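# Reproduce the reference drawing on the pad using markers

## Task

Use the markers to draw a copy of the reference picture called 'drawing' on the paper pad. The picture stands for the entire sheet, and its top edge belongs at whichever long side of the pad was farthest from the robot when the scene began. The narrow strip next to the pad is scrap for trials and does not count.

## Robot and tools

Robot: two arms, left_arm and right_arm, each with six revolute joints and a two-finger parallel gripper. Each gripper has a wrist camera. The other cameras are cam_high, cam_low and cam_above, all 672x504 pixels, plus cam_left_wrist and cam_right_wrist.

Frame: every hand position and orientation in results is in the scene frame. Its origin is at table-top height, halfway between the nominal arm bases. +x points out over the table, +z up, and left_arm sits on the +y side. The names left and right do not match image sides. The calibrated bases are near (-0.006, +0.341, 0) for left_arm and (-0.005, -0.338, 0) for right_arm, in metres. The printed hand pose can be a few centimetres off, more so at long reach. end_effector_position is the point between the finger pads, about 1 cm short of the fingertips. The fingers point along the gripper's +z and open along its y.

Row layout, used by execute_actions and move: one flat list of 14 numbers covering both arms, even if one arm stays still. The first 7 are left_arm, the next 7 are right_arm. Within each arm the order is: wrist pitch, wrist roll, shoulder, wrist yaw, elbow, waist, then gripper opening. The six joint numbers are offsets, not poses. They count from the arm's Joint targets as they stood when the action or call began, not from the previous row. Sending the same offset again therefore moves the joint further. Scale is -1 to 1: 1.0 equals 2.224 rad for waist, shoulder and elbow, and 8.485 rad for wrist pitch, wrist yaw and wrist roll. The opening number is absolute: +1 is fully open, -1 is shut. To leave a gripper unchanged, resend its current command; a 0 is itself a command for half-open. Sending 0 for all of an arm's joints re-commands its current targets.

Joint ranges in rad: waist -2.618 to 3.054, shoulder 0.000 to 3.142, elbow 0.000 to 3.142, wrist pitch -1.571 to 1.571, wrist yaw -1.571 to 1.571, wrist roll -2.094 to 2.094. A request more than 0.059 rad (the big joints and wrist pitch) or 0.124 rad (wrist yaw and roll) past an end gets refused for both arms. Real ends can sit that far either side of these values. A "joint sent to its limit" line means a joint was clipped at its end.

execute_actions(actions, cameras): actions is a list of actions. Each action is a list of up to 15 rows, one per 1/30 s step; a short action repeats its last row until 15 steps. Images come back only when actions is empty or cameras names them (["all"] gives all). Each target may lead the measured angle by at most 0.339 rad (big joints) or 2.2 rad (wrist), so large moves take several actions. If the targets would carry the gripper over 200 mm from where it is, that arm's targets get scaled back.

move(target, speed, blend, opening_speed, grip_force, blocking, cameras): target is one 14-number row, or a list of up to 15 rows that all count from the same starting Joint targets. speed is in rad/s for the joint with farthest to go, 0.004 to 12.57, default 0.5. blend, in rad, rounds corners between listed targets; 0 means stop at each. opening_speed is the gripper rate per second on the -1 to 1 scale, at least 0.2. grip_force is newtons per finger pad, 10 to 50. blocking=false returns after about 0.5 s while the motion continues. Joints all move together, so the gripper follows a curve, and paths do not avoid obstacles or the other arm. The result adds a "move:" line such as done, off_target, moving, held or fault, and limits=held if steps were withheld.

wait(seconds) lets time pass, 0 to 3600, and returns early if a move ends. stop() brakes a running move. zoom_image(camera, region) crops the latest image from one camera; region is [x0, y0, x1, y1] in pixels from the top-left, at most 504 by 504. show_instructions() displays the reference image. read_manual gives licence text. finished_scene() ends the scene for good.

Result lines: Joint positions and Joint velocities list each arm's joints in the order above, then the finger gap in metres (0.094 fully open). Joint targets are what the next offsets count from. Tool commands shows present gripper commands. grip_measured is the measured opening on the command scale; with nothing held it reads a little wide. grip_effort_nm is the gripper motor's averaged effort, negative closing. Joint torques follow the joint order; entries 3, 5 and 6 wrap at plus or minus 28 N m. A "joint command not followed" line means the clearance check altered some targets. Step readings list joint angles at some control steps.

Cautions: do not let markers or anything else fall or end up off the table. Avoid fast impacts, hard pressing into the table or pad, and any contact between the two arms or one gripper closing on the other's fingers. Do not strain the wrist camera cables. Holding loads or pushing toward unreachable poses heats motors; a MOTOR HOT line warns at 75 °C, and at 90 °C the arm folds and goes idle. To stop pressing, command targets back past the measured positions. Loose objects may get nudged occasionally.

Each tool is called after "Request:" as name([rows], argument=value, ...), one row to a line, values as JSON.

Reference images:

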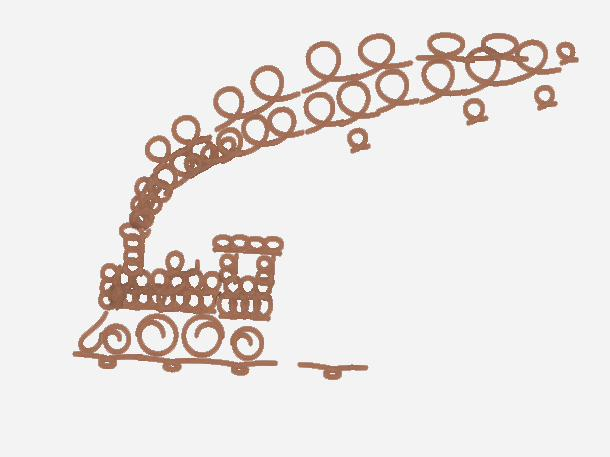

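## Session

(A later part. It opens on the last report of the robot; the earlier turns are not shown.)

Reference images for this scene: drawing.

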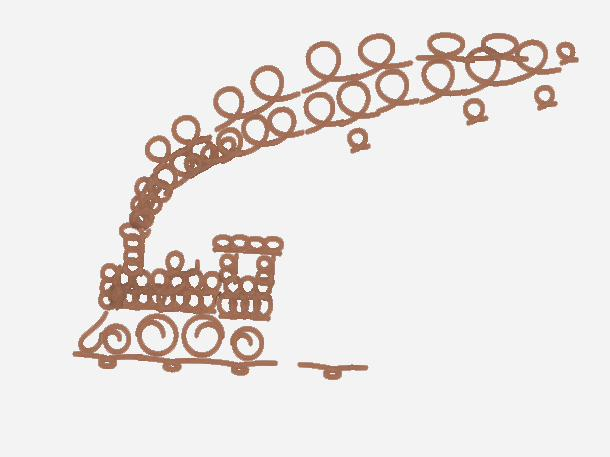

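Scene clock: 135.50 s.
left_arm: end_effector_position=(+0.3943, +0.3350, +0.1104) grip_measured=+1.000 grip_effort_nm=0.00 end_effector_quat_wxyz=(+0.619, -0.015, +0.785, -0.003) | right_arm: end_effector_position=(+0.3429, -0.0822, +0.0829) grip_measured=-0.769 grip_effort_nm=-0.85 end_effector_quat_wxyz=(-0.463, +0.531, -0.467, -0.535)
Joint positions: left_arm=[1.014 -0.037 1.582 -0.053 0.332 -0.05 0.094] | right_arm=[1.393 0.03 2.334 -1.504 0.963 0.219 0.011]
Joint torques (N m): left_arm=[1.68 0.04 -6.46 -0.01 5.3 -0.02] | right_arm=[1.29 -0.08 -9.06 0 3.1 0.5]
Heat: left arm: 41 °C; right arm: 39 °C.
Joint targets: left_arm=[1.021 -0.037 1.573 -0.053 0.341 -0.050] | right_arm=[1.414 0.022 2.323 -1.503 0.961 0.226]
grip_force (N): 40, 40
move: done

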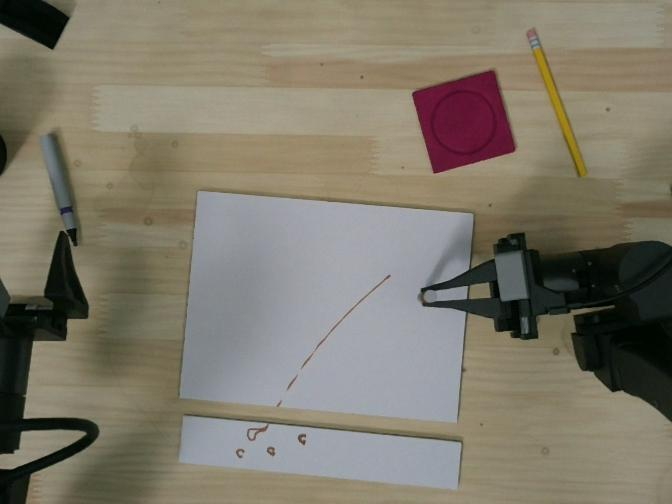

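Request:
execute_actions(actions=[], cameras=["cam_right_wrist","cam_low"])

Request:
zoom_image(camera="cam_right_wrist", region=[250, 180, 430, 504])

Request:
zoom_image(camera="cam_low", region=[330, 180, 430, 280])

Scene clock: 137.83 s.
left_arm: end_effector_position=(+0.3943, +0.3350, +0.1104) grip_measured=+1.000 grip_effort_nm=0.00 end_effector_quat_wxyz=(+0.619, -0.015, +0.785, -0.003) | right_arm: end_effector_position=(+0.3429, -0.0822, +0.0829) grip_measured=-0.769 grip_effort_nm=-0.85 end_effector_quat_wxyz=(-0.463, +0.531, -0.467, -0.535)
Joint names: [wrist pitch, wrist roll, shoulder, wrist yaw, elbow, waist]
Joint positions: left_arm=[1.014 -0.037 1.582 -0.053 0.332 -0.05 0.094] | right_arm=[1.393 0.03 2.334 -1.504 0.963 0.219 0.011]
Joint velocities: within noise
Joint torques (N m): left_arm=[1.68 0.02 -6.49 -0.03 5.3 -0.05] | right_arm=[1.32 -0.09 -8.96 0.02 3.11 0.57]
Heat: left arm: 41 °C; right arm: 39 °C.
Joint targets: left_arm=[1.021 -0.037 1.573 -0.053 0.341 -0.050] | right_arm=[1.414 0.022 2.323 -1.503 0.961 0.226]
Tool commands: left_gripper/opening=+1.0 right_gripper/opening=-1.0
grip_force (N): 40, 40
Images, in order (width x height): cam_low 672x504, cam_right_wrist 672x504.

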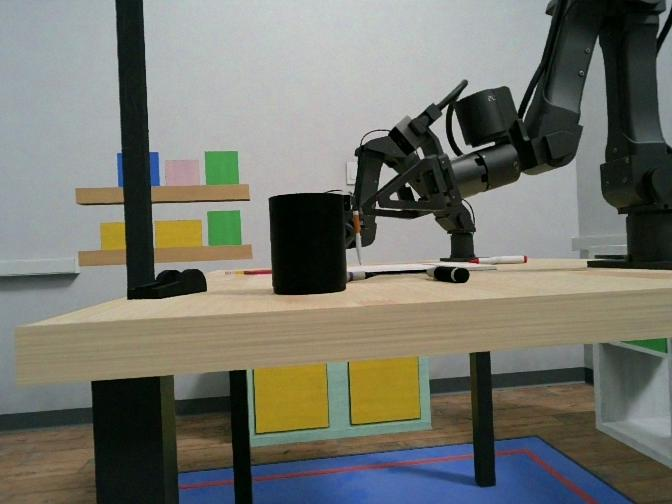

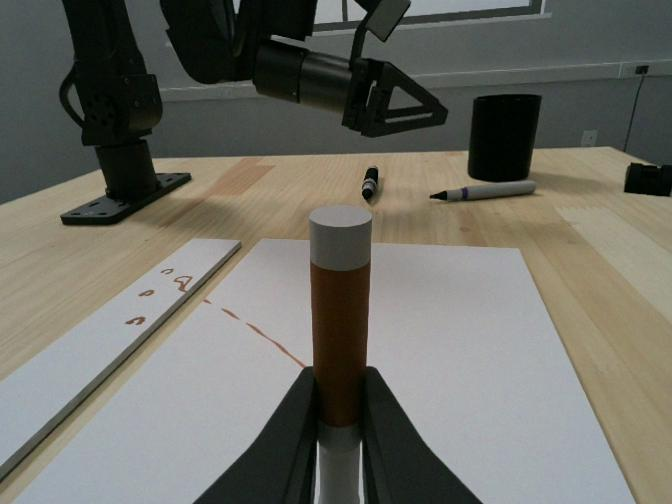

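Scaled by 1.556 from the camera's image (finer frame: 960x720).

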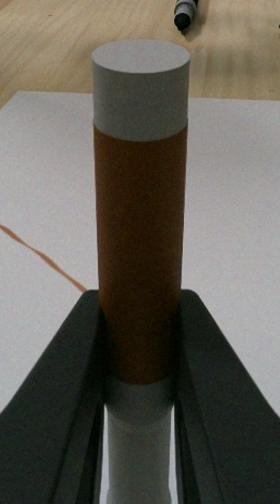

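Scaled by 5.040 from the camera's image (finer frame: 960x720).

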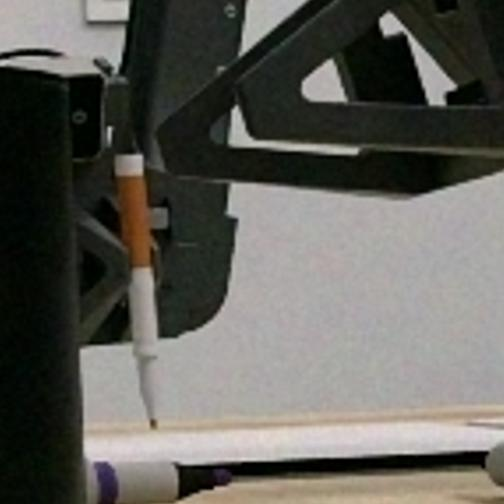

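Request:
move([
  [0,0,0,0,0,0,1,0.005421,-0.003477,0.012815,0.059281,0,0.285072,-1],
  [0,0,0,0,0,0,1,0.005421,-0.002593,0.004721,0.065272,0,0.304353,-1],
], speed=[0.5,0.06], blend=[0,0])

Request:
execute_actions([
  [[0,0,0,0,0,0,1,-0.005893,0,0,0,0,0,-1]],
  [[0,0,0,0,0,0,1,-0.001179,0,0,0,0,0,-1]],
  [[0,0,0,0,0,0,1,-0.000707,0,0,0,0,0,-1]],
  [[0,0,0,0,0,0,1,-0.000707,0,0,0,0,0,-1]],
  [[0,0,0,0,0,0,1,-0.000707,0,0,0,0,0,-1]],
  [[0,0,0,0,0,0,1,-0.000707,0,0,0,0,0,-1]],
])

Scene clock: 146.43 s.
left_arm: end_effector_position=(+0.3943, +0.3350, +0.1104) grip_measured=+1.000 grip_effort_nm=0.00 end_effector_quat_wxyz=(+0.619, -0.015, +0.785, -0.003) | right_arm: end_effector_position=(+0.1881, +0.1289, +0.0877) grip_measured=-0.769 grip_effort_nm=-0.85 end_effector_quat_wxyz=(-0.447, +0.563, -0.410, -0.562)
Joint positions: left_arm=[1.014 -0.037 1.582 -0.053 0.332 -0.05 0.094] | right_arm=[1.434 0 2.344 -0.959 0.963 0.897 0.011]
Joint torques (N m): left_arm=[1.69 0.02 -6.57 -0.04 5.22 -0.16] | right_arm=[1.63 -0.01 -9.18 0.12 3.38 0.5]
Heat: left arm: 41 °C; right arm: 39 °C.
Joint targets: left_arm=[1.021 -0.037 1.573 -0.053 0.341 -0.050] | right_arm=[1.460 0.000 2.334 -0.949 0.961 0.903]
grip_force (N): 40, 40
move: done

Scene clock: 149.63 s.
left_arm: end_effector_position=(+0.3943, +0.3350, +0.1104) grip_measured=+1.000 grip_effort_nm=0.00 end_effector_quat_wxyz=(+0.619, -0.015, +0.785, -0.003) | right_arm: end_effector_position=(+0.1885, +0.1292, +0.0806) grip_measured=-0.769 grip_effort_nm=-0.85 end_effector_quat_wxyz=(-0.433, +0.562, -0.425, -0.562)
Joint positions: left_arm=[1.014 -0.037 1.582 -0.053 0.332 -0.05 0.094] | right_arm=[1.393 0 2.344 -0.957 0.963 0.897 0.011]
Joint torques (N m): left_arm=[1.71 0.02 -6.5 -0.07 5.23 0.02] | right_arm=[1.26 0 -9.18 0.08 3.4 0.5]
Heat: left arm: 41 °C; right arm: 38 °C.
Joint targets: left_arm=[1.021 -0.037 1.573 -0.053 0.341 -0.050] | right_arm=[1.376 0.000 2.334 -0.949 0.961 0.903]
grip_force (N): 40, 40
Step readings (joint positions of left_arm | right_arm):
0: [1.014 -0.037 1.582 -0.053 0.332 -0.050] | [1.434 0.000 2.344 -0.959 0.963 0.897]
1: [1.014 -0.037 1.582 -0.053 0.332 -0.050] | [1.434 0.000 2.344 -0.959 0.963 0.897]
2: [1.014 -0.037 1.582 -0.053 0.332 -0.050] | [1.434 0.000 2.344 -0.959 0.963 0.897]
4: [1.014 -0.037 1.582 -0.053 0.332 -0.050] | [1.429 0.000 2.344 -0.958 0.963 0.897]
8: [1.014 -0.037 1.582 -0.053 0.332 -0.050] | [1.420 0.000 2.344 -0.958 0.963 0.897]
15: [1.014 -0.037 1.582 -0.053 0.332 -0.050] | [1.415 0.000 2.344 -0.958 0.963 0.897]
16: [1.014 -0.037 1.582 -0.053 0.332 -0.050] | [1.414 0.000 2.344 -0.958 0.963 0.897]
17: [1.014 -0.037 1.582 -0.053 0.332 -0.050] | [1.413 0.000 2.344 -0.958 0.963 0.897]
19: [1.014 -0.037 1.582 -0.053 0.332 -0.050] | [1.410 0.000 2.344 -0.958 0.963 0.897]
23: [1.014 -0.037 1.582 -0.053 0.332 -0.050] | [1.406 0.000 2.344 -0.958 0.963 0.897]
30: [1.014 -0.037 1.582 -0.053 0.332 -0.050] | [1.404 0.000 2.344 -0.958 0.963 0.897]
31: [1.014 -0.037 1.582 -0.053 0.332 -0.050] | [1.404 0.000 2.344 -0.958 0.963 0.897]
32: [1.014 -0.037 1.582 -0.053 0.332 -0.050] | [1.403 0.000 2.344 -0.958 0.963 0.897]
34: [1.014 -0.037 1.582 -0.053 0.332 -0.050] | [1.402 0.000 2.344 -0.958 0.963 0.897]
38: [1.014 -0.037 1.582 -0.053 0.332 -0.050] | [1.399 0.000 2.344 -0.958 0.963 0.897]
45: [1.014 -0.037 1.582 -0.053 0.332 -0.050] | [1.398 0.000 2.344 -0.958 0.963 0.897]
46: [1.014 -0.037 1.582 -0.053 0.332 -0.050] | [1.397 0.000 2.344 -0.958 0.963 0.897]
47: [1.014 -0.037 1.582 -0.053 0.332 -0.050] | [1.397 0.000 2.344 -0.958 0.963 0.897]
49: [1.014 -0.037 1.582 -0.053 0.332 -0.050] | [1.396 0.000 2.344 -0.957 0.963 0.897]
53: [1.014 -0.037 1.582 -0.053 0.332 -0.050] | [1.396 0.000 2.344 -0.957 0.963 0.897]
60: [1.014 -0.037 1.582 -0.053 0.332 -0.050] | [1.396 0.000 2.344 -0.957 0.963 0.897]
61: [1.014 -0.037 1.582 -0.053 0.332 -0.050] | [1.396 0.000 2.344 -0.957 0.963 0.897]
62: [1.014 -0.037 1.582 -0.053 0.332 -0.050] | [1.395 0.000 2.344 -0.957 0.963 0.897]
64: [1.014 -0.037 1.582 -0.053 0.332 -0.050] | [1.395 0.000 2.344 -0.957 0.963 0.897]
68: [1.014 -0.037 1.582 -0.053 0.332 -0.050] | [1.394 0.000 2.344 -0.957 0.963 0.897]
75: [1.014 -0.037 1.582 -0.053 0.332 -0.050] | [1.394 0.000 2.344 -0.957 0.963 0.897]
76: [1.014 -0.037 1.582 -0.053 0.332 -0.050] | [1.394 0.000 2.344 -0.957 0.963 0.897]
77: [1.014 -0.037 1.582 -0.053 0.332 -0.050] | [1.394 0.000 2.344 -0.957 0.963 0.897]
79: [1.014 -0.037 1.582 -0.053 0.332 -0.050] | [1.393 0.000 2.344 -0.957 0.963 0.897]
83: [1.014 -0.037 1.582 -0.053 0.332 -0.050] | [1.393 0.000 2.344 -0.957 0.963 0.897]
90: [1.014 -0.037 1.582 -0.053 0.332 -0.050] | [1.393 0.000 2.344 -0.957 0.963 0.897]

Request:
move([
  [0,0,0,0,0,0,1,0,0,0,0.025656,0,0.036124,-1],
  [0,0,0,0,0,0,1,0.0099,0,0,0.025656,0,0.036124,-1],
  [0,0,0,0,0,0,1,0.0099,0,0,-0.005905,0,-0.006785,-1],
  [0,0,0,0,0,0,1,0.0099,0,0,-0.002369,0,0.002208,-1],
  [0,0,0,0,0,0,1,0.001179,0,0,-0.002369,0,0.002208,-1],
  [0,0,0,0,0,0,1,0.001179,0,0,0.023288,0,0.038332,-1],
  [0,0,0,0,0,0,1,0.0099,0,0,0.023288,0,0.038332,-1],
], speed=[0.073,0.4,0.4,0.06,0.1,0.145,0.4], blend=[0,0,0,0,0,0,0])

Scene clock: 161.00 s.
left_arm: end_effector_position=(+0.3943, +0.3350, +0.1104) grip_measured=+1.000 grip_effort_nm=0.00 end_effector_quat_wxyz=(+0.619, -0.015, +0.785, -0.003) | right_arm: end_effector_position=(+0.1823, +0.1527, +0.0851) grip_measured=-0.769 grip_effort_nm=-0.85 end_effector_quat_wxyz=(-0.471, +0.536, -0.448, -0.539)
Joint positions: left_arm=[1.014 -0.037 1.582 -0.053 0.332 -0.05 0.094] | right_arm=[1.414 0 2.344 -0.76 0.963 0.982 0.011]
Joint torques (N m): left_arm=[1.67 0.06 -6.54 -0.05 5.26 0.03] | right_arm=[1.75 -0.01 -9.25 0.09 3.49 0.5]
Heat: left arm: 41 °C; right arm: 38 °C.
Joint targets: left_arm=[1.021 -0.037 1.573 -0.053 0.341 -0.050] | right_arm=[1.442 0.000 2.334 -0.752 0.961 0.988]
grip_force (N): 40, 40
move: off_target (right_arm; path cut at 10 s); path passed 6 of 7 targets; right_arm: the wrist pitch is farthest, 0.046 rad from its target

Request:
move([
  [0,0,0,0,0,0,1,0.0021,0,0,-0.03156,0,-0.04291,-1],
  [0,0,0,0,0,0,1,0.0021,0,0,-0.028025,0,-0.033916,-1],
  [0,0,0,0,0,0,1,-0.007778,0,0,-0.028025,0,-0.033916,-1],
  [0,0,0,0,0,0,1,-0.007778,0,0,-0.007105,0,0.006623,-1],
  [0,0,0,0,0,0,1,0.0021,0,0,-0.007105,0,0.006623,-1],
], speed=[0.4,0.06,0.1,0.145,0.4], blend=[0,0,0,0,0])

Request:
move([
  [0,0,0,0,0,0,1,0,0,0,0,0,-0.3,-1],
], speed=0.6, cameras=["cam_above"])

Request:
zoom_image(camera="cam_above", region=[180, 410, 260, 470])

Scene clock: 167.70 s.
left_arm: end_effector_position=(+0.3943, +0.3350, +0.1104) grip_measured=+1.000 grip_effort_nm=0.00 end_effector_quat_wxyz=(+0.619, -0.015, +0.785, -0.003) | right_arm: end_effector_position=(+0.1644, +0.1531, +0.0884) grip_measured=-0.769 grip_effort_nm=-0.85 end_effector_quat_wxyz=(-0.457, +0.552, -0.421, -0.555)
Joint positions: left_arm=[1.014 -0.037 1.582 -0.053 0.332 -0.05 0.094] | right_arm=[1.433 0 2.344 -0.821 0.963 0.996 0.011]
Joint torques (N m): left_arm=[1.65 0.02 -6.52 -0.04 5.18 -0.14] | right_arm=[1.72 0 -9.24 0.11 3.45 0.5]
Heat: left arm: 42 °C; right arm: 39 °C.
Joint targets: left_arm=[1.021 -0.037 1.573 -0.053 0.341 -0.050] | right_arm=[1.460 0.000 2.334 -0.812 0.961 1.003]
grip_force (N): 40, 40
move: done

Scene clock: 169.40 s.
left_arm: end_effector_position=(+0.3943, +0.3350, +0.1104) grip_measured=+1.000 grip_effort_nm=0.00 end_effector_quat_wxyz=(+0.619, -0.015, +0.785, -0.003) | right_arm: end_effector_position=(+0.4338, -0.0579, +0.0887) grip_measured=-0.769 grip_effort_nm=-0.85 end_effector_quat_wxyz=(+0.616, -0.381, +0.580, +0.372)
Joint positions: left_arm=[1.014 -0.037 1.582 -0.053 0.332 -0.05 0.094] | right_arm=[1.434 0 2.344 -0.811 0.963 0.329 0.011]
Joint torques (N m): left_arm=[1.71 0.05 -6.53 -0.06 5.23 0.14] | right_arm=[1.71 -0.01 -9.22 0.01 3.47 0.44]
Heat: left arm: 42 °C; right arm: 39 °C.
Joint targets: left_arm=[1.021 -0.037 1.573 -0.053 0.341 -0.050] | right_arm=[1.460 0.000 2.334 -0.812 0.961 0.335]
grip_force (N): 40, 40
move: done

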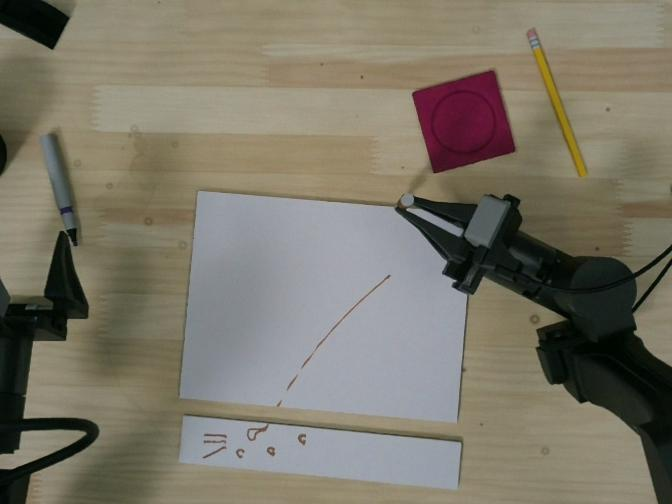

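Scaled by 6.300 from the camera's image (finer frame: 960x720).

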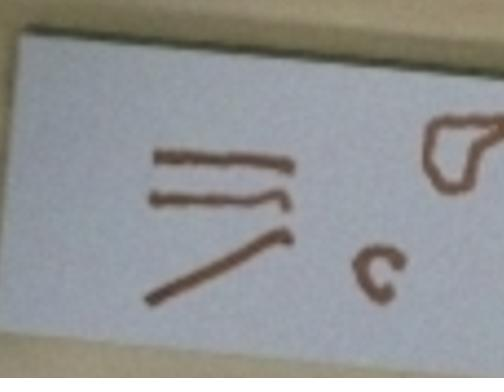

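Request:
move([
  [0,0,0,0,0,0,1,0.003536,0,0.011016,-0.086994,0,0.163822,-1],
  [0,0,0,0,0,0,1,0.003536,0,0.003597,-0.079021,0,0.184505,-1],
], speed=[0.4,0.06], blend=[0,0], grip_force=50)

Request:
execute_actions([
  [[0,0,0,0,0,0,1,-0.005893,0,0,0,0,0,-1]],
  [[0,0,0,0,0,0,1,-0.001886,0,0,0,0,0,-1]],
  [[0,0,0,0,0,0,1,-0.000707,0,0,0,0,0,-1]],
  [[0,0,0,0,0,0,1,-0.000707,0,0,0,0,0,-1]],
  [[0,0,0,0,0,0,1,-0.000707,0,0,0,0,0,-1]],
  [[0,0,0,0,0,0,1,-0.000707,0,0,0,0,0,-1]],
])

Scene clock: 179.53 s.
left_arm: end_effector_position=(+0.3943, +0.3350, +0.1104) grip_measured=+1.000 grip_effort_nm=0.00 end_effector_quat_wxyz=(+0.619, -0.015, +0.785, -0.003) | right_arm: end_effector_position=(+0.1702, +0.0575, +0.0834) grip_measured=-0.779 grip_effort_nm=-1.03 end_effector_quat_wxyz=(-0.342, +0.643, -0.288, -0.621)
Joint positions: left_arm=[1.014 -0.037 1.582 -0.053 0.332 -0.05 0.094] | right_arm=[1.469 0 2.35 -1.493 0.963 0.74 0.01]
Joint torques (N m): left_arm=[1.67 0.04 -6.38 -0.07 5.38 -0.06] | right_arm=[1.31 -0.01 -8.8 0.14 3.02 0.51]
Heat: left arm: 42 °C; right arm: 39 °C.
Joint targets: left_arm=[1.021 -0.037 1.573 -0.053 0.341 -0.050] | right_arm=[1.490 0.000 2.342 -1.483 0.961 0.746]
move: done

Scene clock: 182.73 s.
left_arm: end_effector_position=(+0.3943, +0.3350, +0.1104) grip_measured=+1.000 grip_effort_nm=0.00 end_effector_quat_wxyz=(+0.619, -0.015, +0.785, -0.003) | right_arm: end_effector_position=(+0.1707, +0.0580, +0.0787) grip_measured=-0.779 grip_effort_nm=-1.03 end_effector_quat_wxyz=(-0.325, +0.636, -0.308, -0.629)
Joint positions: left_arm=[1.014 -0.037 1.582 -0.053 0.332 -0.05 0.094] | right_arm=[1.413 0 2.35 -1.49 0.963 0.74 0.01]
Joint torques (N m): left_arm=[1.67 0.03 -6.42 -0.03 5.27 -0.12] | right_arm=[1.02 0 -8.81 0.09 3.03 0.5]
Heat: left arm: 42 °C; right arm: 39 °C.
Joint targets: left_arm=[1.021 -0.037 1.573 -0.053 0.341 -0.050] | right_arm=[1.400 0.000 2.342 -1.482 0.961 0.746]
Step readings (joint positions of left_arm | right_arm):
0: [1.014 -0.037 1.582 -0.053 0.332 -0.050] | [1.469 0.000 2.350 -1.493 0.963 0.740]
1: [1.014 -0.037 1.582 -0.053 0.332 -0.050] | [1.469 0.000 2.350 -1.493 0.963 0.740]
2: [1.014 -0.037 1.582 -0.053 0.332 -0.050] | [1.468 0.000 2.350 -1.493 0.963 0.740]
4: [1.014 -0.037 1.582 -0.053 0.332 -0.050] | [1.464 0.000 2.350 -1.493 0.963 0.740]
8: [1.014 -0.037 1.582 -0.053 0.332 -0.050] | [1.455 0.000 2.350 -1.492 0.963 0.740]
15: [1.014 -0.037 1.582 -0.053 0.332 -0.050] | [1.451 0.000 2.350 -1.492 0.963 0.740]
16: [1.014 -0.037 1.582 -0.053 0.332 -0.050] | [1.450 0.000 2.350 -1.492 0.963 0.740]
17: [1.014 -0.037 1.582 -0.053 0.332 -0.050] | [1.448 0.000 2.350 -1.492 0.963 0.740]
19: [1.014 -0.037 1.582 -0.053 0.332 -0.050] | [1.444 0.000 2.350 -1.492 0.963 0.740]
23: [1.014 -0.037 1.582 -0.053 0.332 -0.050] | [1.438 0.000 2.350 -1.491 0.963 0.740]
30: [1.014 -0.037 1.582 -0.053 0.332 -0.050] | [1.434 0.000 2.350 -1.491 0.963 0.740]
31: [1.014 -0.037 1.582 -0.053 0.332 -0.050] | [1.434 0.000 2.350 -1.491 0.963 0.740]
32: [1.014 -0.037 1.582 -0.053 0.332 -0.050] | [1.433 0.000 2.350 -1.491 0.963 0.740]
34: [1.014 -0.037 1.582 -0.053 0.332 -0.050] | [1.432 0.000 2.350 -1.491 0.963 0.740]
38: [1.014 -0.037 1.582 -0.053 0.332 -0.050] | [1.429 0.000 2.350 -1.491 0.963 0.740]
45: [1.014 -0.037 1.582 -0.053 0.332 -0.050] | [1.428 0.000 2.350 -1.491 0.963 0.740]
46: [1.014 -0.037 1.582 -0.053 0.332 -0.050] | [1.428 0.000 2.350 -1.491 0.963 0.740]
47: [1.014 -0.037 1.582 -0.053 0.332 -0.050] | [1.427 0.000 2.350 -1.491 0.963 0.740]
49: [1.014 -0.037 1.582 -0.053 0.332 -0.050] | [1.426 0.000 2.350 -1.491 0.963 0.740]
53: [1.014 -0.037 1.582 -0.053 0.332 -0.050] | [1.423 0.000 2.350 -1.491 0.963 0.740]
60: [1.014 -0.037 1.582 -0.053 0.332 -0.050] | [1.422 0.000 2.350 -1.491 0.963 0.740]
61: [1.014 -0.037 1.582 -0.053 0.332 -0.050] | [1.422 0.000 2.350 -1.491 0.963 0.740]
62: [1.014 -0.037 1.582 -0.053 0.332 -0.050] | [1.421 0.000 2.350 -1.491 0.963 0.740]
64: [1.014 -0.037 1.582 -0.053 0.332 -0.050] | [1.420 0.000 2.350 -1.491 0.963 0.740]
68: [1.014 -0.037 1.582 -0.053 0.332 -0.050] | [1.417 0.000 2.350 -1.491 0.963 0.740]
75: [1.014 -0.037 1.582 -0.053 0.332 -0.050] | [1.416 0.000 2.350 -1.491 0.963 0.740]
76: [1.014 -0.037 1.582 -0.053 0.332 -0.050] | [1.416 0.000 2.350 -1.491 0.963 0.740]
77: [1.014 -0.037 1.582 -0.053 0.332 -0.050] | [1.415 0.000 2.350 -1.491 0.963 0.740]
79: [1.014 -0.037 1.582 -0.053 0.332 -0.050] | [1.414 0.000 2.350 -1.491 0.963 0.740]
83: [1.014 -0.037 1.582 -0.053 0.332 -0.050] | [1.413 0.000 2.350 -1.490 0.963 0.740]
90: [1.014 -0.037 1.582 -0.053 0.332 -0.050] | [1.413 0.000 2.350 -1.490 0.963 0.740]

Request:
move([
  [0,0,0,0,0,0,1,-0.00035,0,0,0.002308,0,0.00036,-1],
  [0,0,0,0,0,0,1,-0.00035,0,0,0.004924,0,0.004268,-1],
  [0,0,0,0,0,0,1,-0.00035,0,0,0.006013,0,0.009011,-1],
  [0,0,0,0,0,0,1,-0.00035,0,0,0.003467,0,0.009011,-1],
  [0,0,0,0,0,0,1,-0.00035,0,0,0.002919,0,0.011407,-1],
  [0,0,0,0,0,0,1,-0.00035,0,0,0.001447,0,0.012267,-1],
  [0,0,0,0,0,0,1,-0.00035,0,0,0.001447,0,0.005702,-1],
  [0,0,0,0,0,0,1,-0.00035,0,0,-0.001246,0,0.004217,-1],
  [0,0,0,0,0,0,1,-0.00035,0,0,-0.00368,0,0.000357,-1],
  [0,0,0,0,0,0,1,-0.00035,0,0,-0.004674,0,-0.004161,-1],
  [0,0,0,0,0,0,1,-0.00035,0,0,-0.002128,0,-0.004161,-1],
  [0,0,0,0,0,0,1,-0.00035,0,0,-0.00158,0,-0.006557,-1],
  [0,0,0,0,0,0,1,-0.00035,0,0,-0.000108,0,-0.007417,-1],
  [0,0,0,0,0,0,1,-0.00035,0,0,-0.000108,0,-0.000853,-1],
  [0,0,0,0,0,0,1,-0.00035,0,0,0.002303,0,0.000356,-1],
], speed=[0.049,0.054,0.026,0.1,0.018,0.042,0.1,0.059,0.053,0.025,0.1,0.018,0.042,0.1,0.06], blend=[0.0015,0.0015,0.0015,0.0015,0.0015,0.0015,0.0015,0.0015,0.0015,0.0015,0.0015,0.0015,0.0015,0.0015,0])

Request:
move([
  [0,0,0,0,0,0,1,0.0106,0,0,0,0,0,-1],
  [0,0,0,0,0,0,1,0.0106,0,0,0,0,-0.2,-1],
], speed=[0.4,0.5], blend=[0.01,0], cameras=["cam_above","cam_right_wrist"])

Request:
zoom_image(camera="cam_above", region=[260, 435, 308, 471])

Scene clock: 188.60 s.
left_arm: end_effector_position=(+0.3943, +0.3350, +0.1104) grip_measured=+1.000 grip_effort_nm=0.00 end_effector_quat_wxyz=(+0.619, -0.015, +0.785, -0.003) | right_arm: end_effector_position=(+0.1727, +0.0598, +0.0786) grip_measured=-0.779 grip_effort_nm=-1.03 end_effector_quat_wxyz=(-0.329, +0.633, -0.313, -0.627)
Joint positions: left_arm=[1.014 -0.037 1.582 -0.053 0.332 -0.05 0.094] | right_arm=[1.412 0 2.35 -1.475 0.963 0.741 0.01]
Joint torques (N m): left_arm=[1.69 0.05 -6.46 -0.04 5.29 -0.02] | right_arm=[1.01 -0.01 -8.83 0.16 3.03 0.5]
Heat: left arm: 42 °C; right arm: 38 °C.
Joint targets: left_arm=[1.021 -0.037 1.573 -0.053 0.341 -0.050] | right_arm=[1.397 0.000 2.342 -1.463 0.961 0.747]
move: done

Scene clock: 190.23 s.
left_arm: end_effector_position=(+0.3943, +0.3350, +0.1104) grip_measured=+1.000 grip_effort_nm=0.00 end_effector_quat_wxyz=(+0.619, -0.015, +0.785, -0.003) | right_arm: end_effector_position=(+0.3275, -0.0553, +0.0834) grip_measured=-0.779 grip_effort_nm=-1.03 end_effector_quat_wxyz=(-0.476, +0.557, -0.430, -0.527)
Joint positions: left_arm=[1.014 -0.037 1.582 -0.053 0.332 -0.05 0.094] | right_arm=[1.465 0 2.35 -1.469 0.963 0.296 0.01]
Joint torques (N m): left_arm=[1.65 0.06 -6.49 -0.01 5.2 -0.12] | right_arm=[1.33 -0.01 -8.81 0.11 3.03 0.58]
Heat: left arm: 42 °C; right arm: 38 °C.
Joint targets: left_arm=[1.021 -0.037 1.573 -0.053 0.341 -0.050] | right_arm=[1.487 0.000 2.342 -1.463 0.961 0.302]
move: done

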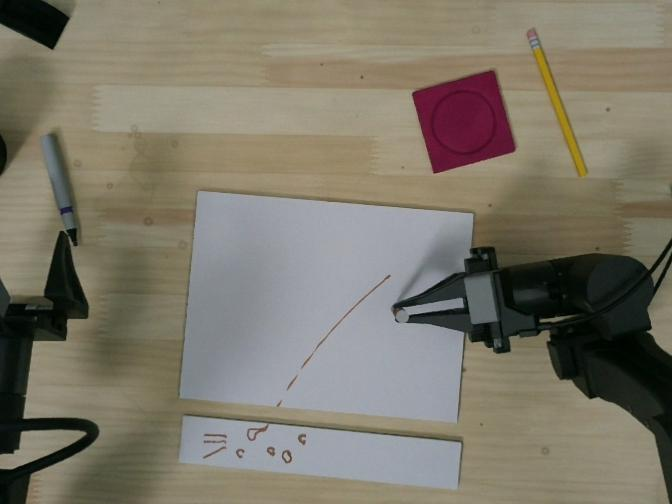

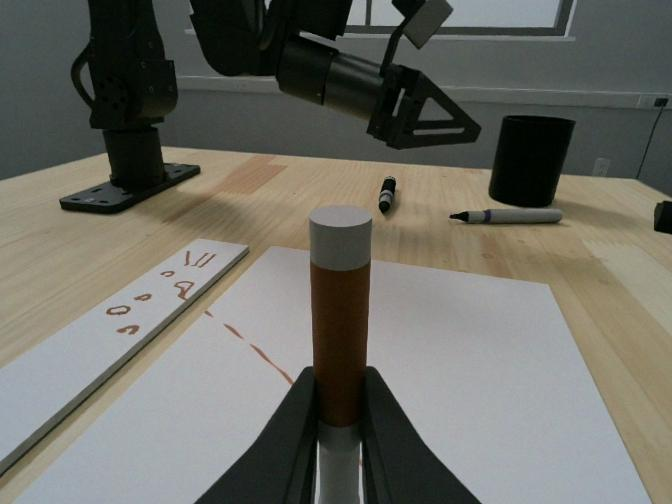

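Scaled by 10.500 from the camera's image (finer frame: 960x720).

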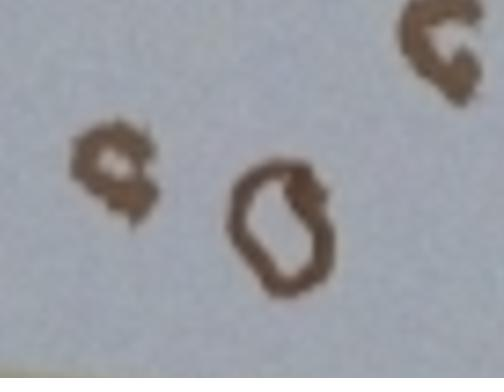

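Request:
move([
  [0,0,0,0,0,0,1,0,0,0,0.007402,0,0.174465,-1],
  [0,0,0,0,0,0,1,0,0,0,0.011977,0,0.190369,-1],
  [0,0,0,0,0,0,1,-0.010486,0,0,0.011977,0,0.190369,-1],
], speed=[0.4,0.06,0.1], blend=[0,0,0])

Request:
move([
  [0,0,0,0,0,0,1,0,0,0,0.00158,0,0.003606,-1],
  [0,0,0,0,0,0,1,0,0,0,0.001859,0,0.005267,-1],
  [0,0,0,0,0,0,1,0,0,0,-0.000852,0,0.005267,-1],
  [0,0,0,0,0,0,1,0,0,0,-0.001693,0,0.0065,-1],
  [0,0,0,0,0,0,1,0,0,0,-0.001693,0,0.00079,-1],
  [0,0,0,0,0,0,1,0,0,0,-0.003882,0,-0.000431,-1],
  [0,0,0,0,0,0,1,0,0,0,-0.00662,0,-0.003668,-1],
  [0,0,0,0,0,0,1,0,0,0,-0.008847,0,-0.007686,-1],
  [0,0,0,0,0,0,1,0,0,0,-0.009713,0,-0.010977,-1],
  [0,0,0,0,0,0,1,0,0,0,-0.007003,0,-0.010977,-1],
  [0,0,0,0,0,0,1,0,0,0,-0.006162,0,-0.01221,-1],
  [0,0,0,0,0,0,1,0,0,0,-0.006162,0,-0.0065,-1],
  [0,0,0,0,0,0,1,0,0,0,-0.003601,0,-0.004929,-1],
  [0,0,0,0,0,0,1,0,0,0,-0.000521,0,-0.00094,-1],
  [0,0,0,0,0,0,1,0,0,0,0.00158,0,0.003606,-1],
], speed=[0.04,0.0185,0.12,0.02,0.1,0.053,0.066,0.054,0.02,0.12,0.02,0.1,0.054,0.065,0.044], blend=[0.0015,0.0015,0.0015,0.0015,0.0015,0.0015,0.0015,0.0015,0.0015,0.0015,0.0015,0.0015,0.0015,0.0015,0])

Request:
move([
  [0,0,0,0,0,0,1,0.0106,0,0,0,0,0,-1],
  [0,0,0,0,0,0,1,0.0106,0,0,0,0,-0.2,-1],
], speed=[0.4,0.5], blend=[0.01,0], cameras=["cam_above"])

Request:
zoom_image(camera="cam_above", region=[264, 415, 312, 451])

Scene clock: 198.20 s.
left_arm: end_effector_position=(+0.3943, +0.3350, +0.1104) grip_measured=+1.000 grip_effort_nm=0.00 end_effector_quat_wxyz=(+0.619, -0.015, +0.785, -0.003) | right_arm: end_effector_position=(+0.1973, +0.0659, +0.0791) grip_measured=-0.779 grip_effort_nm=-1.03 end_effector_quat_wxyz=(-0.368, +0.611, -0.352, -0.606)
Joint positions: left_arm=[1.014 -0.037 1.582 -0.053 0.332 -0.05 0.094] | right_arm=[1.412 0 2.35 -1.369 0.963 0.719 0.01]
Joint torques (N m): left_arm=[1.65 0.03 -6.37 -0.05 5.29 -0.02] | right_arm=[1.08 -0.01 -8.88 0.11 3.12 0.5]
Heat: left arm: 42 °C; right arm: 38 °C.
Joint targets: left_arm=[1.021 -0.037 1.573 -0.053 0.341 -0.050] | right_arm=[1.398 0.000 2.342 -1.361 0.961 0.725]
move: done

Scene clock: 203.07 s.
left_arm: end_effector_position=(+0.3943, +0.3350, +0.1104) grip_measured=+1.000 grip_effort_nm=0.00 end_effector_quat_wxyz=(+0.619, -0.015, +0.785, -0.003) | right_arm: end_effector_position=(+0.1959, +0.0684, +0.0791) grip_measured=-0.779 grip_effort_nm=-1.03 end_effector_quat_wxyz=(-0.369, +0.611, -0.353, -0.605)
Joint positions: left_arm=[1.014 -0.037 1.582 -0.053 0.332 -0.05 0.094] | right_arm=[1.412 0 2.35 -1.359 0.963 0.727 0.01]
Joint torques (N m): left_arm=[1.69 0.06 -6.46 -0.07 5.35 -0.02] | right_arm=[1.09 -0.01 -8.9 0.12 3.11 0.55]
Heat: left arm: 42 °C; right arm: 38 °C.
Joint targets: left_arm=[1.021 -0.037 1.573 -0.053 0.341 -0.050] | right_arm=[1.398 0.000 2.342 -1.348 0.961 0.733]
move: done

Scene clock: 204.70 s.
left_arm: end_effector_position=(+0.3943, +0.3350, +0.1104) grip_measured=+1.000 grip_effort_nm=0.00 end_effector_quat_wxyz=(+0.619, -0.015, +0.785, -0.003) | right_arm: end_effector_position=(+0.3524, -0.0580, +0.0850) grip_measured=-0.779 grip_effort_nm=-1.03 end_effector_quat_wxyz=(+0.511, -0.526, +0.464, +0.497)
Joint positions: left_arm=[1.014 -0.037 1.582 -0.053 0.332 -0.05 0.094] | right_arm=[1.465 0 2.35 -1.353 0.963 0.281 0.01]
Joint torques (N m): left_arm=[1.66 0.05 -6.46 -0.05 5.26 -0.02] | right_arm=[1.38 0 -8.87 0.08 3.14 0.54]
Heat: left arm: 42 °C; right arm: 38 °C.
Joint targets: left_arm=[1.021 -0.037 1.573 -0.053 0.341 -0.050] | right_arm=[1.488 0.000 2.342 -1.348 0.961 0.288]
move: done

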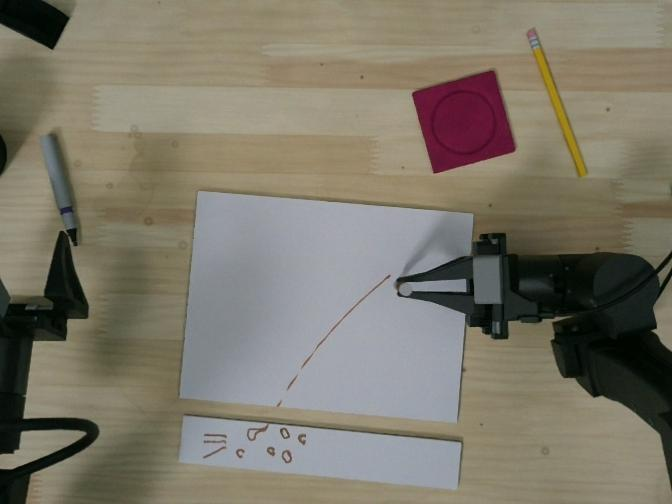

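Scaled by 10.500 from the camera's image (finer frame: 960x720).

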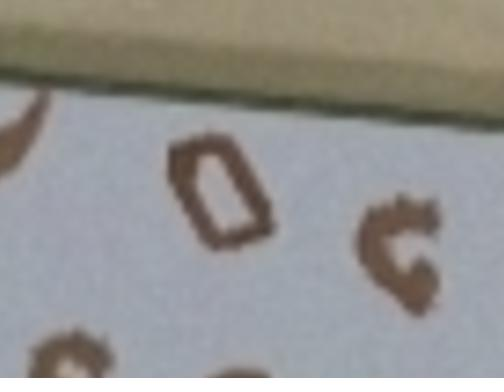

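Request:
move(target=[0,0,0,0,0,0,1,0,0,0,0.017678,0,0.026978,-1], speed=0.05, blocking=false)

Request:
wait(seconds=0.5)

Request:
wait(seconds=0.5)

Request:
wait(seconds=3)

Request:
move(target=[0,0,0,0,0,0,1,0,0,0,-0.017678,0,-0.026978,-1], speed=0.05, blocking=false)

Request:
wait(seconds=0.5)

Request:
wait(seconds=0.5)

Request:
wait(seconds=3)

Scene clock: 208.70 s.
left_arm: end_effector_position=(+0.3943, +0.3350, +0.1104) grip_measured=+1.000 grip_effort_nm=0.00 end_effector_quat_wxyz=(+0.619, -0.015, +0.785, -0.003) | right_arm: end_effector_position=(+0.3518, -0.0546, +0.0852) grip_measured=-0.779 grip_effort_nm=-1.03 end_effector_quat_wxyz=(+0.512, -0.525, +0.464, +0.497)
Joint positions: left_arm=[1.014 -0.037 1.582 -0.053 0.332 -0.05 0.094] | right_arm=[1.466 0 2.35 -1.341 0.963 0.29 0.01]
Joint torques (N m): left_arm=[1.67 0.04 -6.42 -0.05 5.26 -0.1] | right_arm=[1.41 -0.01 -8.87 0.12 3.1 0.5]
Heat: left arm: 42 °C; right arm: 38 °C.
Joint targets: left_arm=[1.021 -0.037 1.573 -0.053 0.341 -0.050] | right_arm=[1.488 0.000 2.342 -1.323 0.961 0.298]
Tool commands: left_gripper/opening=+1.0 right_gripper/opening=-1.0
move: running; right_arm: the wrist yaw is farthest, 0.143 rad from its target

Scene clock: 209.20 s.
left_arm: end_effector_position=(+0.3943, +0.3350, +0.1104) grip_measured=+1.000 grip_effort_nm=0.00 end_effector_quat_wxyz=(+0.619, -0.015, +0.785, -0.003) | right_arm: end_effector_position=(+0.3534, -0.0510, +0.0856) grip_measured=-0.779 grip_effort_nm=-1.03 end_effector_quat_wxyz=(+0.516, -0.521, +0.468, +0.493)
Joint positions: left_arm=[1.014 -0.037 1.582 -0.053 0.332 -0.05 0.094] | right_arm=[1.466 0 2.35 -1.317 0.963 0.3 0.01]
Joint torques (N m): left_arm=[1.67 0.05 -6.52 -0.02 5.2 -0.1] | right_arm=[1.42 0 -8.88 0.15 3.12 0.49]
Heat: left arm: 42 °C; right arm: 38 °C.
Joint targets: left_arm=[1.021 -0.037 1.573 -0.053 0.341 -0.050] | right_arm=[1.488 0.000 2.342 -1.298 0.961 0.308]
Tool commands: left_gripper/opening=+1.0 right_gripper/opening=-1.0
earlier move: running; right_arm: the wrist yaw is farthest, 0.119 rad from its target
wait: 0.50 s; no rest

Scene clock: 209.70 s.
left_arm: end_effector_position=(+0.3943, +0.3350, +0.1104) grip_measured=+1.000 grip_effort_nm=0.00 end_effector_quat_wxyz=(+0.619, -0.015, +0.785, -0.003) | right_arm: end_effector_position=(+0.3551, -0.0475, +0.0859) grip_measured=-0.779 grip_effort_nm=-1.03 end_effector_quat_wxyz=(+0.520, -0.517, +0.471, +0.490)
Joint positions: left_arm=[1.014 -0.037 1.582 -0.053 0.332 -0.05 0.094] | right_arm=[1.466 0 2.35 -1.293 0.963 0.309 0.01]
Joint torques (N m): left_arm=[1.68 0.05 -6.46 0 5.27 -0.06] | right_arm=[1.43 0 -8.91 0.12 3.14 0.58]
Heat: left arm: 42 °C; right arm: 38 °C.
Joint targets: left_arm=[1.021 -0.037 1.573 -0.053 0.341 -0.050] | right_arm=[1.488 0.000 2.342 -1.274 0.961 0.318]
Tool commands: left_gripper/opening=+1.0 right_gripper/opening=-1.0
earlier move: running; right_arm: the wrist yaw is farthest, 0.095 rad from its target
wait: 0.50 s; no rest

Scene clock: 211.67 s.
left_arm: end_effector_position=(+0.3943, +0.3350, +0.1104) grip_measured=+1.000 grip_effort_nm=0.00 end_effector_quat_wxyz=(+0.619, -0.015, +0.785, -0.003) | right_arm: end_effector_position=(+0.3606, -0.0358, +0.0871) grip_measured=-0.779 grip_effort_nm=-1.03 end_effector_quat_wxyz=(+0.534, -0.502, +0.484, +0.479)
Joint positions: left_arm=[1.014 -0.037 1.582 -0.053 0.332 -0.05 0.094] | right_arm=[1.466 0 2.35 -1.208 0.963 0.342 0.01]
Joint torques (N m): left_arm=[1.65 0.02 -6.5 0 5.34 0.05] | right_arm=[1.48 -0.01 -8.92 0.12 3.19 0.5]
Heat: left arm: 42 °C; right arm: 38 °C.
Joint targets: left_arm=[1.021 -0.037 1.573 -0.053 0.341 -0.050] | right_arm=[1.488 0.000 2.342 -1.198 0.961 0.348]
Tool commands: left_gripper/opening=+1.0 right_gripper/opening=-1.0
earlier move: done
wait: 1.97 of 3 s (the move ended)

Scene clock: 212.17 s.
left_arm: end_effector_position=(+0.3943, +0.3350, +0.1104) grip_measured=+1.000 grip_effort_nm=0.00 end_effector_quat_wxyz=(+0.619, -0.015, +0.785, -0.003) | right_arm: end_effector_position=(+0.3603, -0.0358, +0.0870) grip_measured=-0.779 grip_effort_nm=-1.03 end_effector_quat_wxyz=(+0.533, -0.503, +0.483, +0.479)
Joint positions: left_arm=[1.014 -0.037 1.582 -0.053 0.332 -0.05 0.094] | right_arm=[1.466 0 2.35 -1.21 0.963 0.342 0.01]
Joint torques (N m): left_arm=[1.66 0.05 -6.38 -0.06 5.3 0.08] | right_arm=[1.48 -0.01 -8.95 -0.05 3.18 -0.27]
Heat: left arm: 42 °C; right arm: 38 °C.
Joint targets: left_arm=[1.021 -0.037 1.573 -0.053 0.341 -0.050] | right_arm=[1.488 0.000 2.342 -1.223 0.961 0.339]
Tool commands: left_gripper/opening=+1.0 right_gripper/opening=-1.0
move: running; right_arm: the wrist yaw is farthest, 0.138 rad from its target

Scene clock: 212.67 s.
left_arm: end_effector_position=(+0.3943, +0.3350, +0.1104) grip_measured=+1.000 grip_effort_nm=0.00 end_effector_quat_wxyz=(+0.619, -0.015, +0.785, -0.003) | right_arm: end_effector_position=(+0.3579, -0.0376, +0.0867) grip_measured=-0.779 grip_effort_nm=-1.03 end_effector_quat_wxyz=(+0.529, -0.507, +0.479, +0.483)
Joint positions: left_arm=[1.014 -0.037 1.582 -0.053 0.332 -0.05 0.094] | right_arm=[1.466 0 2.35 -1.232 0.963 0.337 0.01]
Joint torques (N m): left_arm=[1.65 0.05 -6.42 -0.04 5.23 0.16] | right_arm=[1.47 -0.01 -8.94 -0.04 3.17 -0.55]
Heat: left arm: 42 °C; right arm: 38 °C.
Joint targets: left_arm=[1.021 -0.037 1.573 -0.053 0.341 -0.050] | right_arm=[1.488 0.000 2.342 -1.247 0.961 0.328]
Tool commands: left_gripper/opening=+1.0 right_gripper/opening=-1.0
earlier move: running; right_arm: the wrist yaw is farthest, 0.116 rad from its target
wait: 0.50 s; no rest

Scene clock: 213.17 s.
left_arm: end_effector_position=(+0.3943, +0.3350, +0.1104) grip_measured=+1.000 grip_effort_nm=0.00 end_effector_quat_wxyz=(+0.619, -0.015, +0.785, -0.003) | right_arm: end_effector_position=(+0.3563, -0.0410, +0.0864) grip_measured=-0.779 grip_effort_nm=-1.03 end_effector_quat_wxyz=(+0.525, -0.511, +0.476, +0.486)
Joint positions: left_arm=[1.014 -0.037 1.582 -0.053 0.332 -0.05 0.094] | right_arm=[1.466 0 2.35 -1.257 0.963 0.327 0.01]
Joint torques (N m): left_arm=[1.69 0.04 -6.5 -0.02 5.16 -0.21] | right_arm=[1.45 0 -8.92 -0.02 3.17 -0.57]
Heat: left arm: 42 °C; right arm: 38 °C.
Joint targets: left_arm=[1.021 -0.037 1.573 -0.053 0.341 -0.050] | right_arm=[1.488 0.000 2.342 -1.272 0.961 0.319]
Tool commands: left_gripper/opening=+1.0 right_gripper/opening=-1.0
earlier move: running; right_arm: the wrist yaw is farthest, 0.091 rad from its target
wait: 0.50 s; no rest

Scene clock: 215.13 s.
left_arm: end_effector_position=(+0.3943, +0.3350, +0.1104) grip_measured=+1.000 grip_effort_nm=0.00 end_effector_quat_wxyz=(+0.619, -0.015, +0.785, -0.003) | right_arm: end_effector_position=(+0.3507, -0.0531, +0.0852) grip_measured=-0.779 grip_effort_nm=-1.03 end_effector_quat_wxyz=(+0.511, -0.526, +0.463, +0.498)
Joint positions: left_arm=[1.014 -0.037 1.582 -0.053 0.332 -0.05 0.094] | right_arm=[1.466 0 2.35 -1.341 0.963 0.295 0.01]
Joint torques (N m): left_arm=[1.64 0.03 -6.42 -0.04 5.29 -0.02] | right_arm=[1.41 -0.01 -8.88 -0.03 3.11 -0.54]
Heat: left arm: 42 °C; right arm: 38 °C.
Joint targets: left_arm=[1.021 -0.037 1.573 -0.053 0.341 -0.050] | right_arm=[1.488 0.000 2.342 -1.348 0.961 0.288]
Tool commands: left_gripper/opening=+1.0 right_gripper/opening=-1.0
earlier move: done
wait: 1.97 of 3 s (the move ended)

Request:
move([
  [0,0,0,0,0,0,1,0,0,0,0.007989,0,0.229951,-1],
  [0,0,0,0,0,0,1,0,0,0,0.012186,0,0.245683,-1],
  [0,0,0,0,0,0,1,-0.010517,0,0,0.012186,0,0.245683,-1],
], speed=[0.4,0.05,0.1], blend=[0,0,0])

Request:
move([
  [0,0,0,0,0,0,1,0,0,0,0.001985,0,0.003994,-1],
  [0,0,0,0,0,0,1,0,0,0,0.002652,0,0.007178,-1],
  [0,0,0,0,0,0,1,0,0,0,0.000648,0,0.007178,-1],
  [0,0,0,0,0,0,1,0,0,0,0.000211,0,0.008963,-1],
  [0,0,0,0,0,0,1,0,0,0,-0.000986,0,0.009598,-1],
  [0,0,0,0,0,0,1,0,0,0,-0.003476,0,-0.002183,-1],
  [0,0,0,0,0,0,1,0,0,0,-0.005711,0,-0.003241,-1],
  [0,0,0,0,0,0,1,0,0,0,-0.007896,0,-0.005965,-1],
  [0,0,0,0,0,0,1,0,0,0,-0.009064,0,-0.008595,-1],
  [0,0,0,0,0,0,1,0,0,0,-0.009491,0,-0.01109,-1],
  [0,0,0,0,0,0,1,0,0,0,-0.007488,0,-0.01109,-1],
  [0,0,0,0,0,0,1,0,0,0,-0.007051,0,-0.012875,-1],
  [0,0,0,0,0,0,1,0,0,0,-0.005853,0,-0.01351,-1],
  [0,0,0,0,0,0,1,0,0,0,-0.003363,0,-0.001729,-1],
  [0,0,0,0,0,0,1,0,0,0,-0.001129,0,-0.000671,-1],
], speed=[0.042,0.0187,0.12,0.013,0.033,0.12,0.047,0.047,0.033,0.0185,0.12,0.013,0.033,0.12,0.047], blend=[0.0015,0.0015,0.0015,0.0015,0.0015,0.0015,0.0015,0.0015,0.0015,0.0015,0.0015,0.0015,0.0015,0.0015,0])

Request:
move([
  [0,0,0,0,0,0,1,0,0,0,0.002186,0,0.002724,-1],
  [0,0,0,0,0,0,1,0,0,0,0.003441,0,0.005647,-1],
], speed=[0.047,0.031], blend=[0.0015,0])

Request:
move([
  [0,0,0,0,0,0,1,0.0106,0,0,0,0,0,-1],
  [0,0,0,0,0,0,1,0.0106,0,0,0,0,-0.25,-1],
], speed=[0.4,0.5], blend=[0.01,0], cameras=["cam_above"])

Request:
zoom_image(camera="cam_above", region=[232, 438, 280, 474])

Scene clock: 229.47 s.
left_arm: end_effector_position=(+0.3943, +0.3350, +0.1104) grip_measured=+1.000 grip_effort_nm=0.00 end_effector_quat_wxyz=(+0.619, -0.015, +0.785, -0.003) | right_arm: end_effector_position=(+0.1697, +0.0967, +0.0796) grip_measured=-0.779 grip_effort_nm=-1.03 end_effector_quat_wxyz=(-0.371, +0.609, -0.354, -0.605)
Joint positions: left_arm=[1.014 -0.037 1.582 -0.053 0.332 -0.05 0.094] | right_arm=[1.412 0 2.35 -1.253 0.963 0.829 0.01]
Joint torques (N m): left_arm=[1.67 0.04 -6.43 -0.02 5.38 -0.01] | right_arm=[1.15 0 -8.92 0.08 3.18 0.5]
Heat: left arm: 43 °C; right arm: 38 °C.
Joint targets: left_arm=[1.021 -0.037 1.573 -0.053 0.341 -0.050] | right_arm=[1.399 0.000 2.342 -1.244 0.961 0.835]
move: done

Scene clock: 234.43 s.
left_arm: end_effector_position=(+0.3943, +0.3350, +0.1104) grip_measured=+1.000 grip_effort_nm=0.00 end_effector_quat_wxyz=(+0.619, -0.015, +0.785, -0.003) | right_arm: end_effector_position=(+0.1685, +0.0953, +0.0795) grip_measured=-0.779 grip_effort_nm=-1.03 end_effector_quat_wxyz=(-0.367, +0.611, -0.351, -0.607)
Joint positions: left_arm=[1.014 -0.037 1.582 -0.053 0.332 -0.05 0.094] | right_arm=[1.411 0 2.35 -1.265 0.963 0.827 0.01]
Joint torques (N m): left_arm=[1.68 0.04 -6.56 -0.06 5.22 -0.05] | right_arm=[1.15 0 -8.92 0.11 3.17 0.53]
Heat: left arm: 43 °C; right arm: 38 °C.
Joint targets: left_arm=[1.021 -0.037 1.573 -0.053 0.341 -0.050] | right_arm=[1.399 0.000 2.342 -1.254 0.961 0.833]
move: done

Scene clock: 235.50 s.
left_arm: end_effector_position=(+0.3943, +0.3350, +0.1104) grip_measured=+1.000 grip_effort_nm=0.00 end_effector_quat_wxyz=(+0.619, -0.015, +0.785, -0.003) | right_arm: end_effector_position=(+0.1679, +0.1000, +0.0796) grip_measured=-0.779 grip_effort_nm=-1.03 end_effector_quat_wxyz=(-0.373, +0.608, -0.356, -0.604)
Joint positions: left_arm=[1.014 -0.037 1.582 -0.053 0.332 -0.05 0.094] | right_arm=[1.411 0 2.35 -1.235 0.963 0.839 0.01]
Joint torques (N m): left_arm=[1.67 0.08 -6.56 -0.05 5.31 -0.12] | right_arm=[1.16 -0.01 -8.94 0.11 3.21 0.55]
Heat: left arm: 43 °C; right arm: 38 °C.
Joint targets: left_arm=[1.021 -0.037 1.573 -0.053 0.341 -0.050] | right_arm=[1.399 0.000 2.342 -1.225 0.961 0.846]
move: done

Scene clock: 237.40 s.
left_arm: end_effector_position=(+0.3943, +0.3350, +0.1104) grip_measured=+1.000 grip_effort_nm=0.00 end_effector_quat_wxyz=(+0.619, -0.015, +0.785, -0.003) | right_arm: end_effector_position=(+0.3740, -0.0573, +0.0867) grip_measured=-0.779 grip_effort_nm=-1.03 end_effector_quat_wxyz=(+0.542, -0.493, +0.494, +0.468)
Joint positions: left_arm=[1.014 -0.037 1.582 -0.053 0.332 -0.05 0.094] | right_arm=[1.465 0 2.35 -1.229 0.963 0.284 0.01]
Joint torques (N m): left_arm=[1.67 0.03 -6.56 -0.06 5.24 -0.02] | right_arm=[1.46 -0.01 -8.92 0.1 3.17 0.54]
Heat: left arm: 43 °C; right arm: 38 °C.
Joint targets: left_arm=[1.021 -0.037 1.573 -0.053 0.341 -0.050] | right_arm=[1.489 0.000 2.342 -1.225 0.961 0.290]
move: done

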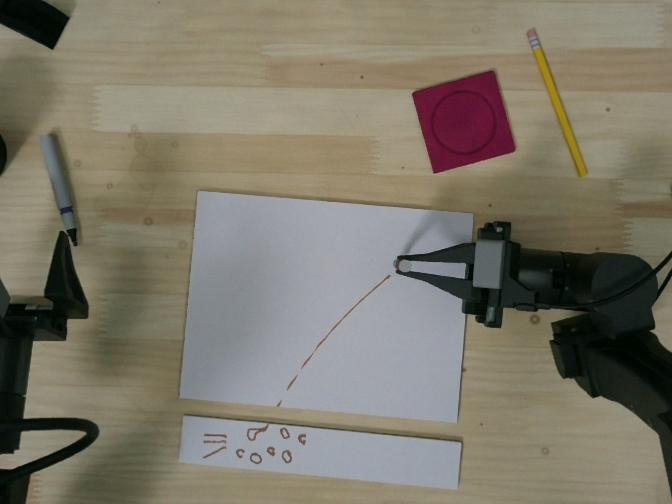

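Scaled by 10.500 from the camera's image (finer frame: 960x720).

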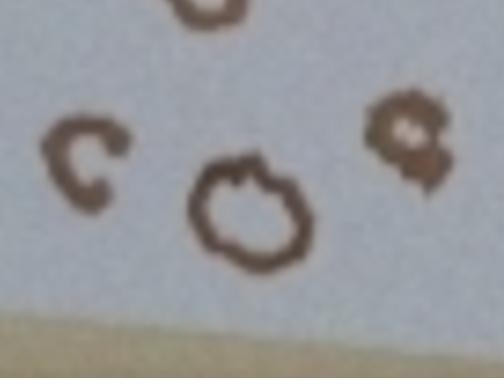

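Request:
show_instructions()

Reference images for this scene: drawing.

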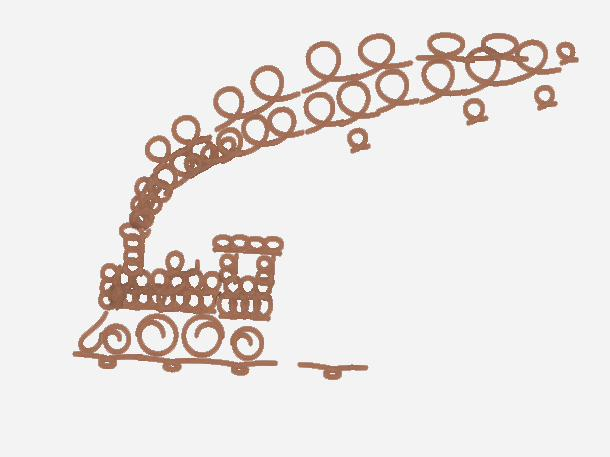

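Request:
move([
  [0,0,0,0,0,0,1,0,0,0,-0.004388,0,-0.053982,-1],
  [0,0,0,0,0,0,1,0,0,0,-0.006636,0,-0.069225,-1],
  [0,0,0,0,0,0,1,-0.010612,0,0,-0.006636,0,-0.069225,-1],
], speed=[0.3,0.05,0.1], blend=[0,0,0])

Request:
move([
  [0,0,0,0,0,0,1,0,0,0,-0.001529,0,-0.005841,-1],
  [0,0,0,0,0,0,1,0,0,0,-0.002029,0,-0.008244,-1],
  [0,0,0,0,0,0,1,0,0,0,-0.000203,0,-0.008244,-1],
  [0,0,0,0,0,0,1,0,0,0,0.000083,0,-0.009463,-1],
  [0,0,0,0,0,0,1,0,0,0,0.000893,0,-0.0099,-1],
  [0,0,0,0,0,0,1,0,0,0,0.002921,0,0.000676,-1],
  [0,0,0,0,0,0,1,0,0,0,0.004364,0,0.001287,-1],
  [0,0,0,0,0,0,1,0,0,0,0.005952,0,0.002968,-1],
  [0,0,0,0,0,0,1,0,0,0,0.007422,0,0.005671,-1],
  [0,0,0,0,0,0,1,0,0,0,0.007983,0,0.008234,-1],
  [0,0,0,0,0,0,1,0,0,0,0.006157,0,0.008234,-1],
  [0,0,0,0,0,0,1,0,0,0,0.005061,0,0.00989,-1],
  [0,0,0,0,0,0,1,0,0,0,0.003033,0,-0.000686,-1],
  [0,0,0,0,0,0,1,0,0,0,0.000574,0,-0.002261,-1],
  [0,0,0,0,0,0,1,0,0,0,-0.001529,0,-0.005841,-1],
], speed=[0.029,0.018,0.1,0.012,0.03,0.1,0.044,0.048,0.039,0.018,0.1,0.02,0.1,0.046,0.04], blend=[0.0015,0.0015,0.0015,0.0015,0.0015,0.0015,0.0015,0.0015,0.0015,0.0015,0.0015,0.0015,0.0015,0.0015,0])

Request:
move([
  [0,0,0,0,0,0,1,0,0,0,-0.003206,0,-0.007428,-1],
  [0,0,0,0,0,0,1,0.0106,0,0,-0.003206,0,-0.007428,-1],
], speed=[0.03,0.3], blend=[0,0], cameras=["cam_above"])

Request:
zoom_image(camera="cam_above", region=[415, 205, 495, 265])

Scene clock: 248.87 s.
left_arm: end_effector_position=(+0.3943, +0.3350, +0.1104) grip_measured=+1.000 grip_effort_nm=0.00 end_effector_quat_wxyz=(+0.619, -0.015, +0.785, -0.003) | right_arm: end_effector_position=(+0.4021, -0.1122, +0.0795) grip_measured=-0.779 grip_effort_nm=-1.03 end_effector_quat_wxyz=(+0.548, -0.460, +0.533, +0.451)
Joint positions: left_arm=[1.014 -0.037 1.582 -0.053 0.332 -0.05 0.094] | right_arm=[1.412 0 2.35 -1.275 0.963 0.142 0.01]
Joint torques (N m): left_arm=[1.67 0.07 -6.57 -0.05 5.26 -0.09] | right_arm=[1.14 -0.01 -8.96 -0.06 3.19 -0.5]
Heat: left arm: 43 °C; right arm: 38 °C.
Joint targets: left_arm=[1.021 -0.037 1.573 -0.053 0.341 -0.050] | right_arm=[1.399 0.000 2.342 -1.281 0.961 0.136]
move: done

Scene clock: 253.77 s.
left_arm: end_effector_position=(+0.3943, +0.3350, +0.1104) grip_measured=+1.000 grip_effort_nm=0.00 end_effector_quat_wxyz=(+0.619, -0.015, +0.785, -0.003) | right_arm: end_effector_position=(+0.4032, -0.1169, +0.0794) grip_measured=-0.779 grip_effort_nm=-1.03 end_effector_quat_wxyz=(+0.548, -0.460, +0.534, +0.450)
Joint positions: left_arm=[1.014 -0.037 1.582 -0.053 0.332 -0.05 0.094] | right_arm=[1.411 0 2.35 -1.285 0.963 0.129 0.01]
Joint torques (N m): left_arm=[1.64 0.02 -6.52 -0.03 5.18 -0.13] | right_arm=[1.14 -0.01 -8.92 -0.1 3.17 -0.59]
Heat: left arm: 43 °C; right arm: 38 °C.
Joint targets: left_arm=[1.021 -0.037 1.573 -0.053 0.341 -0.050] | right_arm=[1.399 0.000 2.342 -1.294 0.961 0.123]
move: done; blend cut to 0.0014 rad at target 3, 0.0014 rad at target 4

Scene clock: 255.97 s.
left_arm: end_effector_position=(+0.3943, +0.3350, +0.1104) grip_measured=+1.000 grip_effort_nm=0.00 end_effector_quat_wxyz=(+0.619, -0.015, +0.785, -0.003) | right_arm: end_effector_position=(+0.4009, -0.1226, +0.0855) grip_measured=-0.779 grip_effort_nm=-1.03 end_effector_quat_wxyz=(+0.560, -0.474, +0.515, +0.443)
Joint positions: left_arm=[1.014 -0.037 1.582 -0.053 0.332 -0.05 0.094] | right_arm=[1.465 0 2.35 -1.315 0.963 0.113 0.01]
Joint torques (N m): left_arm=[1.69 0.05 -6.54 -0.02 5.2 -0.02] | right_arm=[1.44 0 -8.91 -0.02 3.12 -0.59]
Heat: left arm: 43 °C; right arm: 38 °C.
Joint targets: left_arm=[1.021 -0.037 1.573 -0.053 0.341 -0.050] | right_arm=[1.489 0.000 2.342 -1.321 0.961 0.107]
move: done

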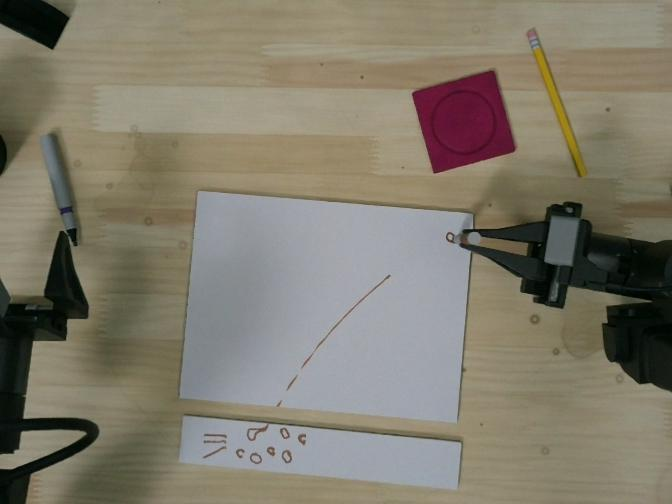

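Scaled by 6.300 from the camera's image (finer frame: 960x720).

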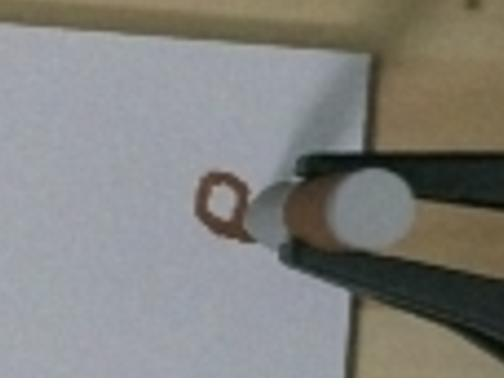

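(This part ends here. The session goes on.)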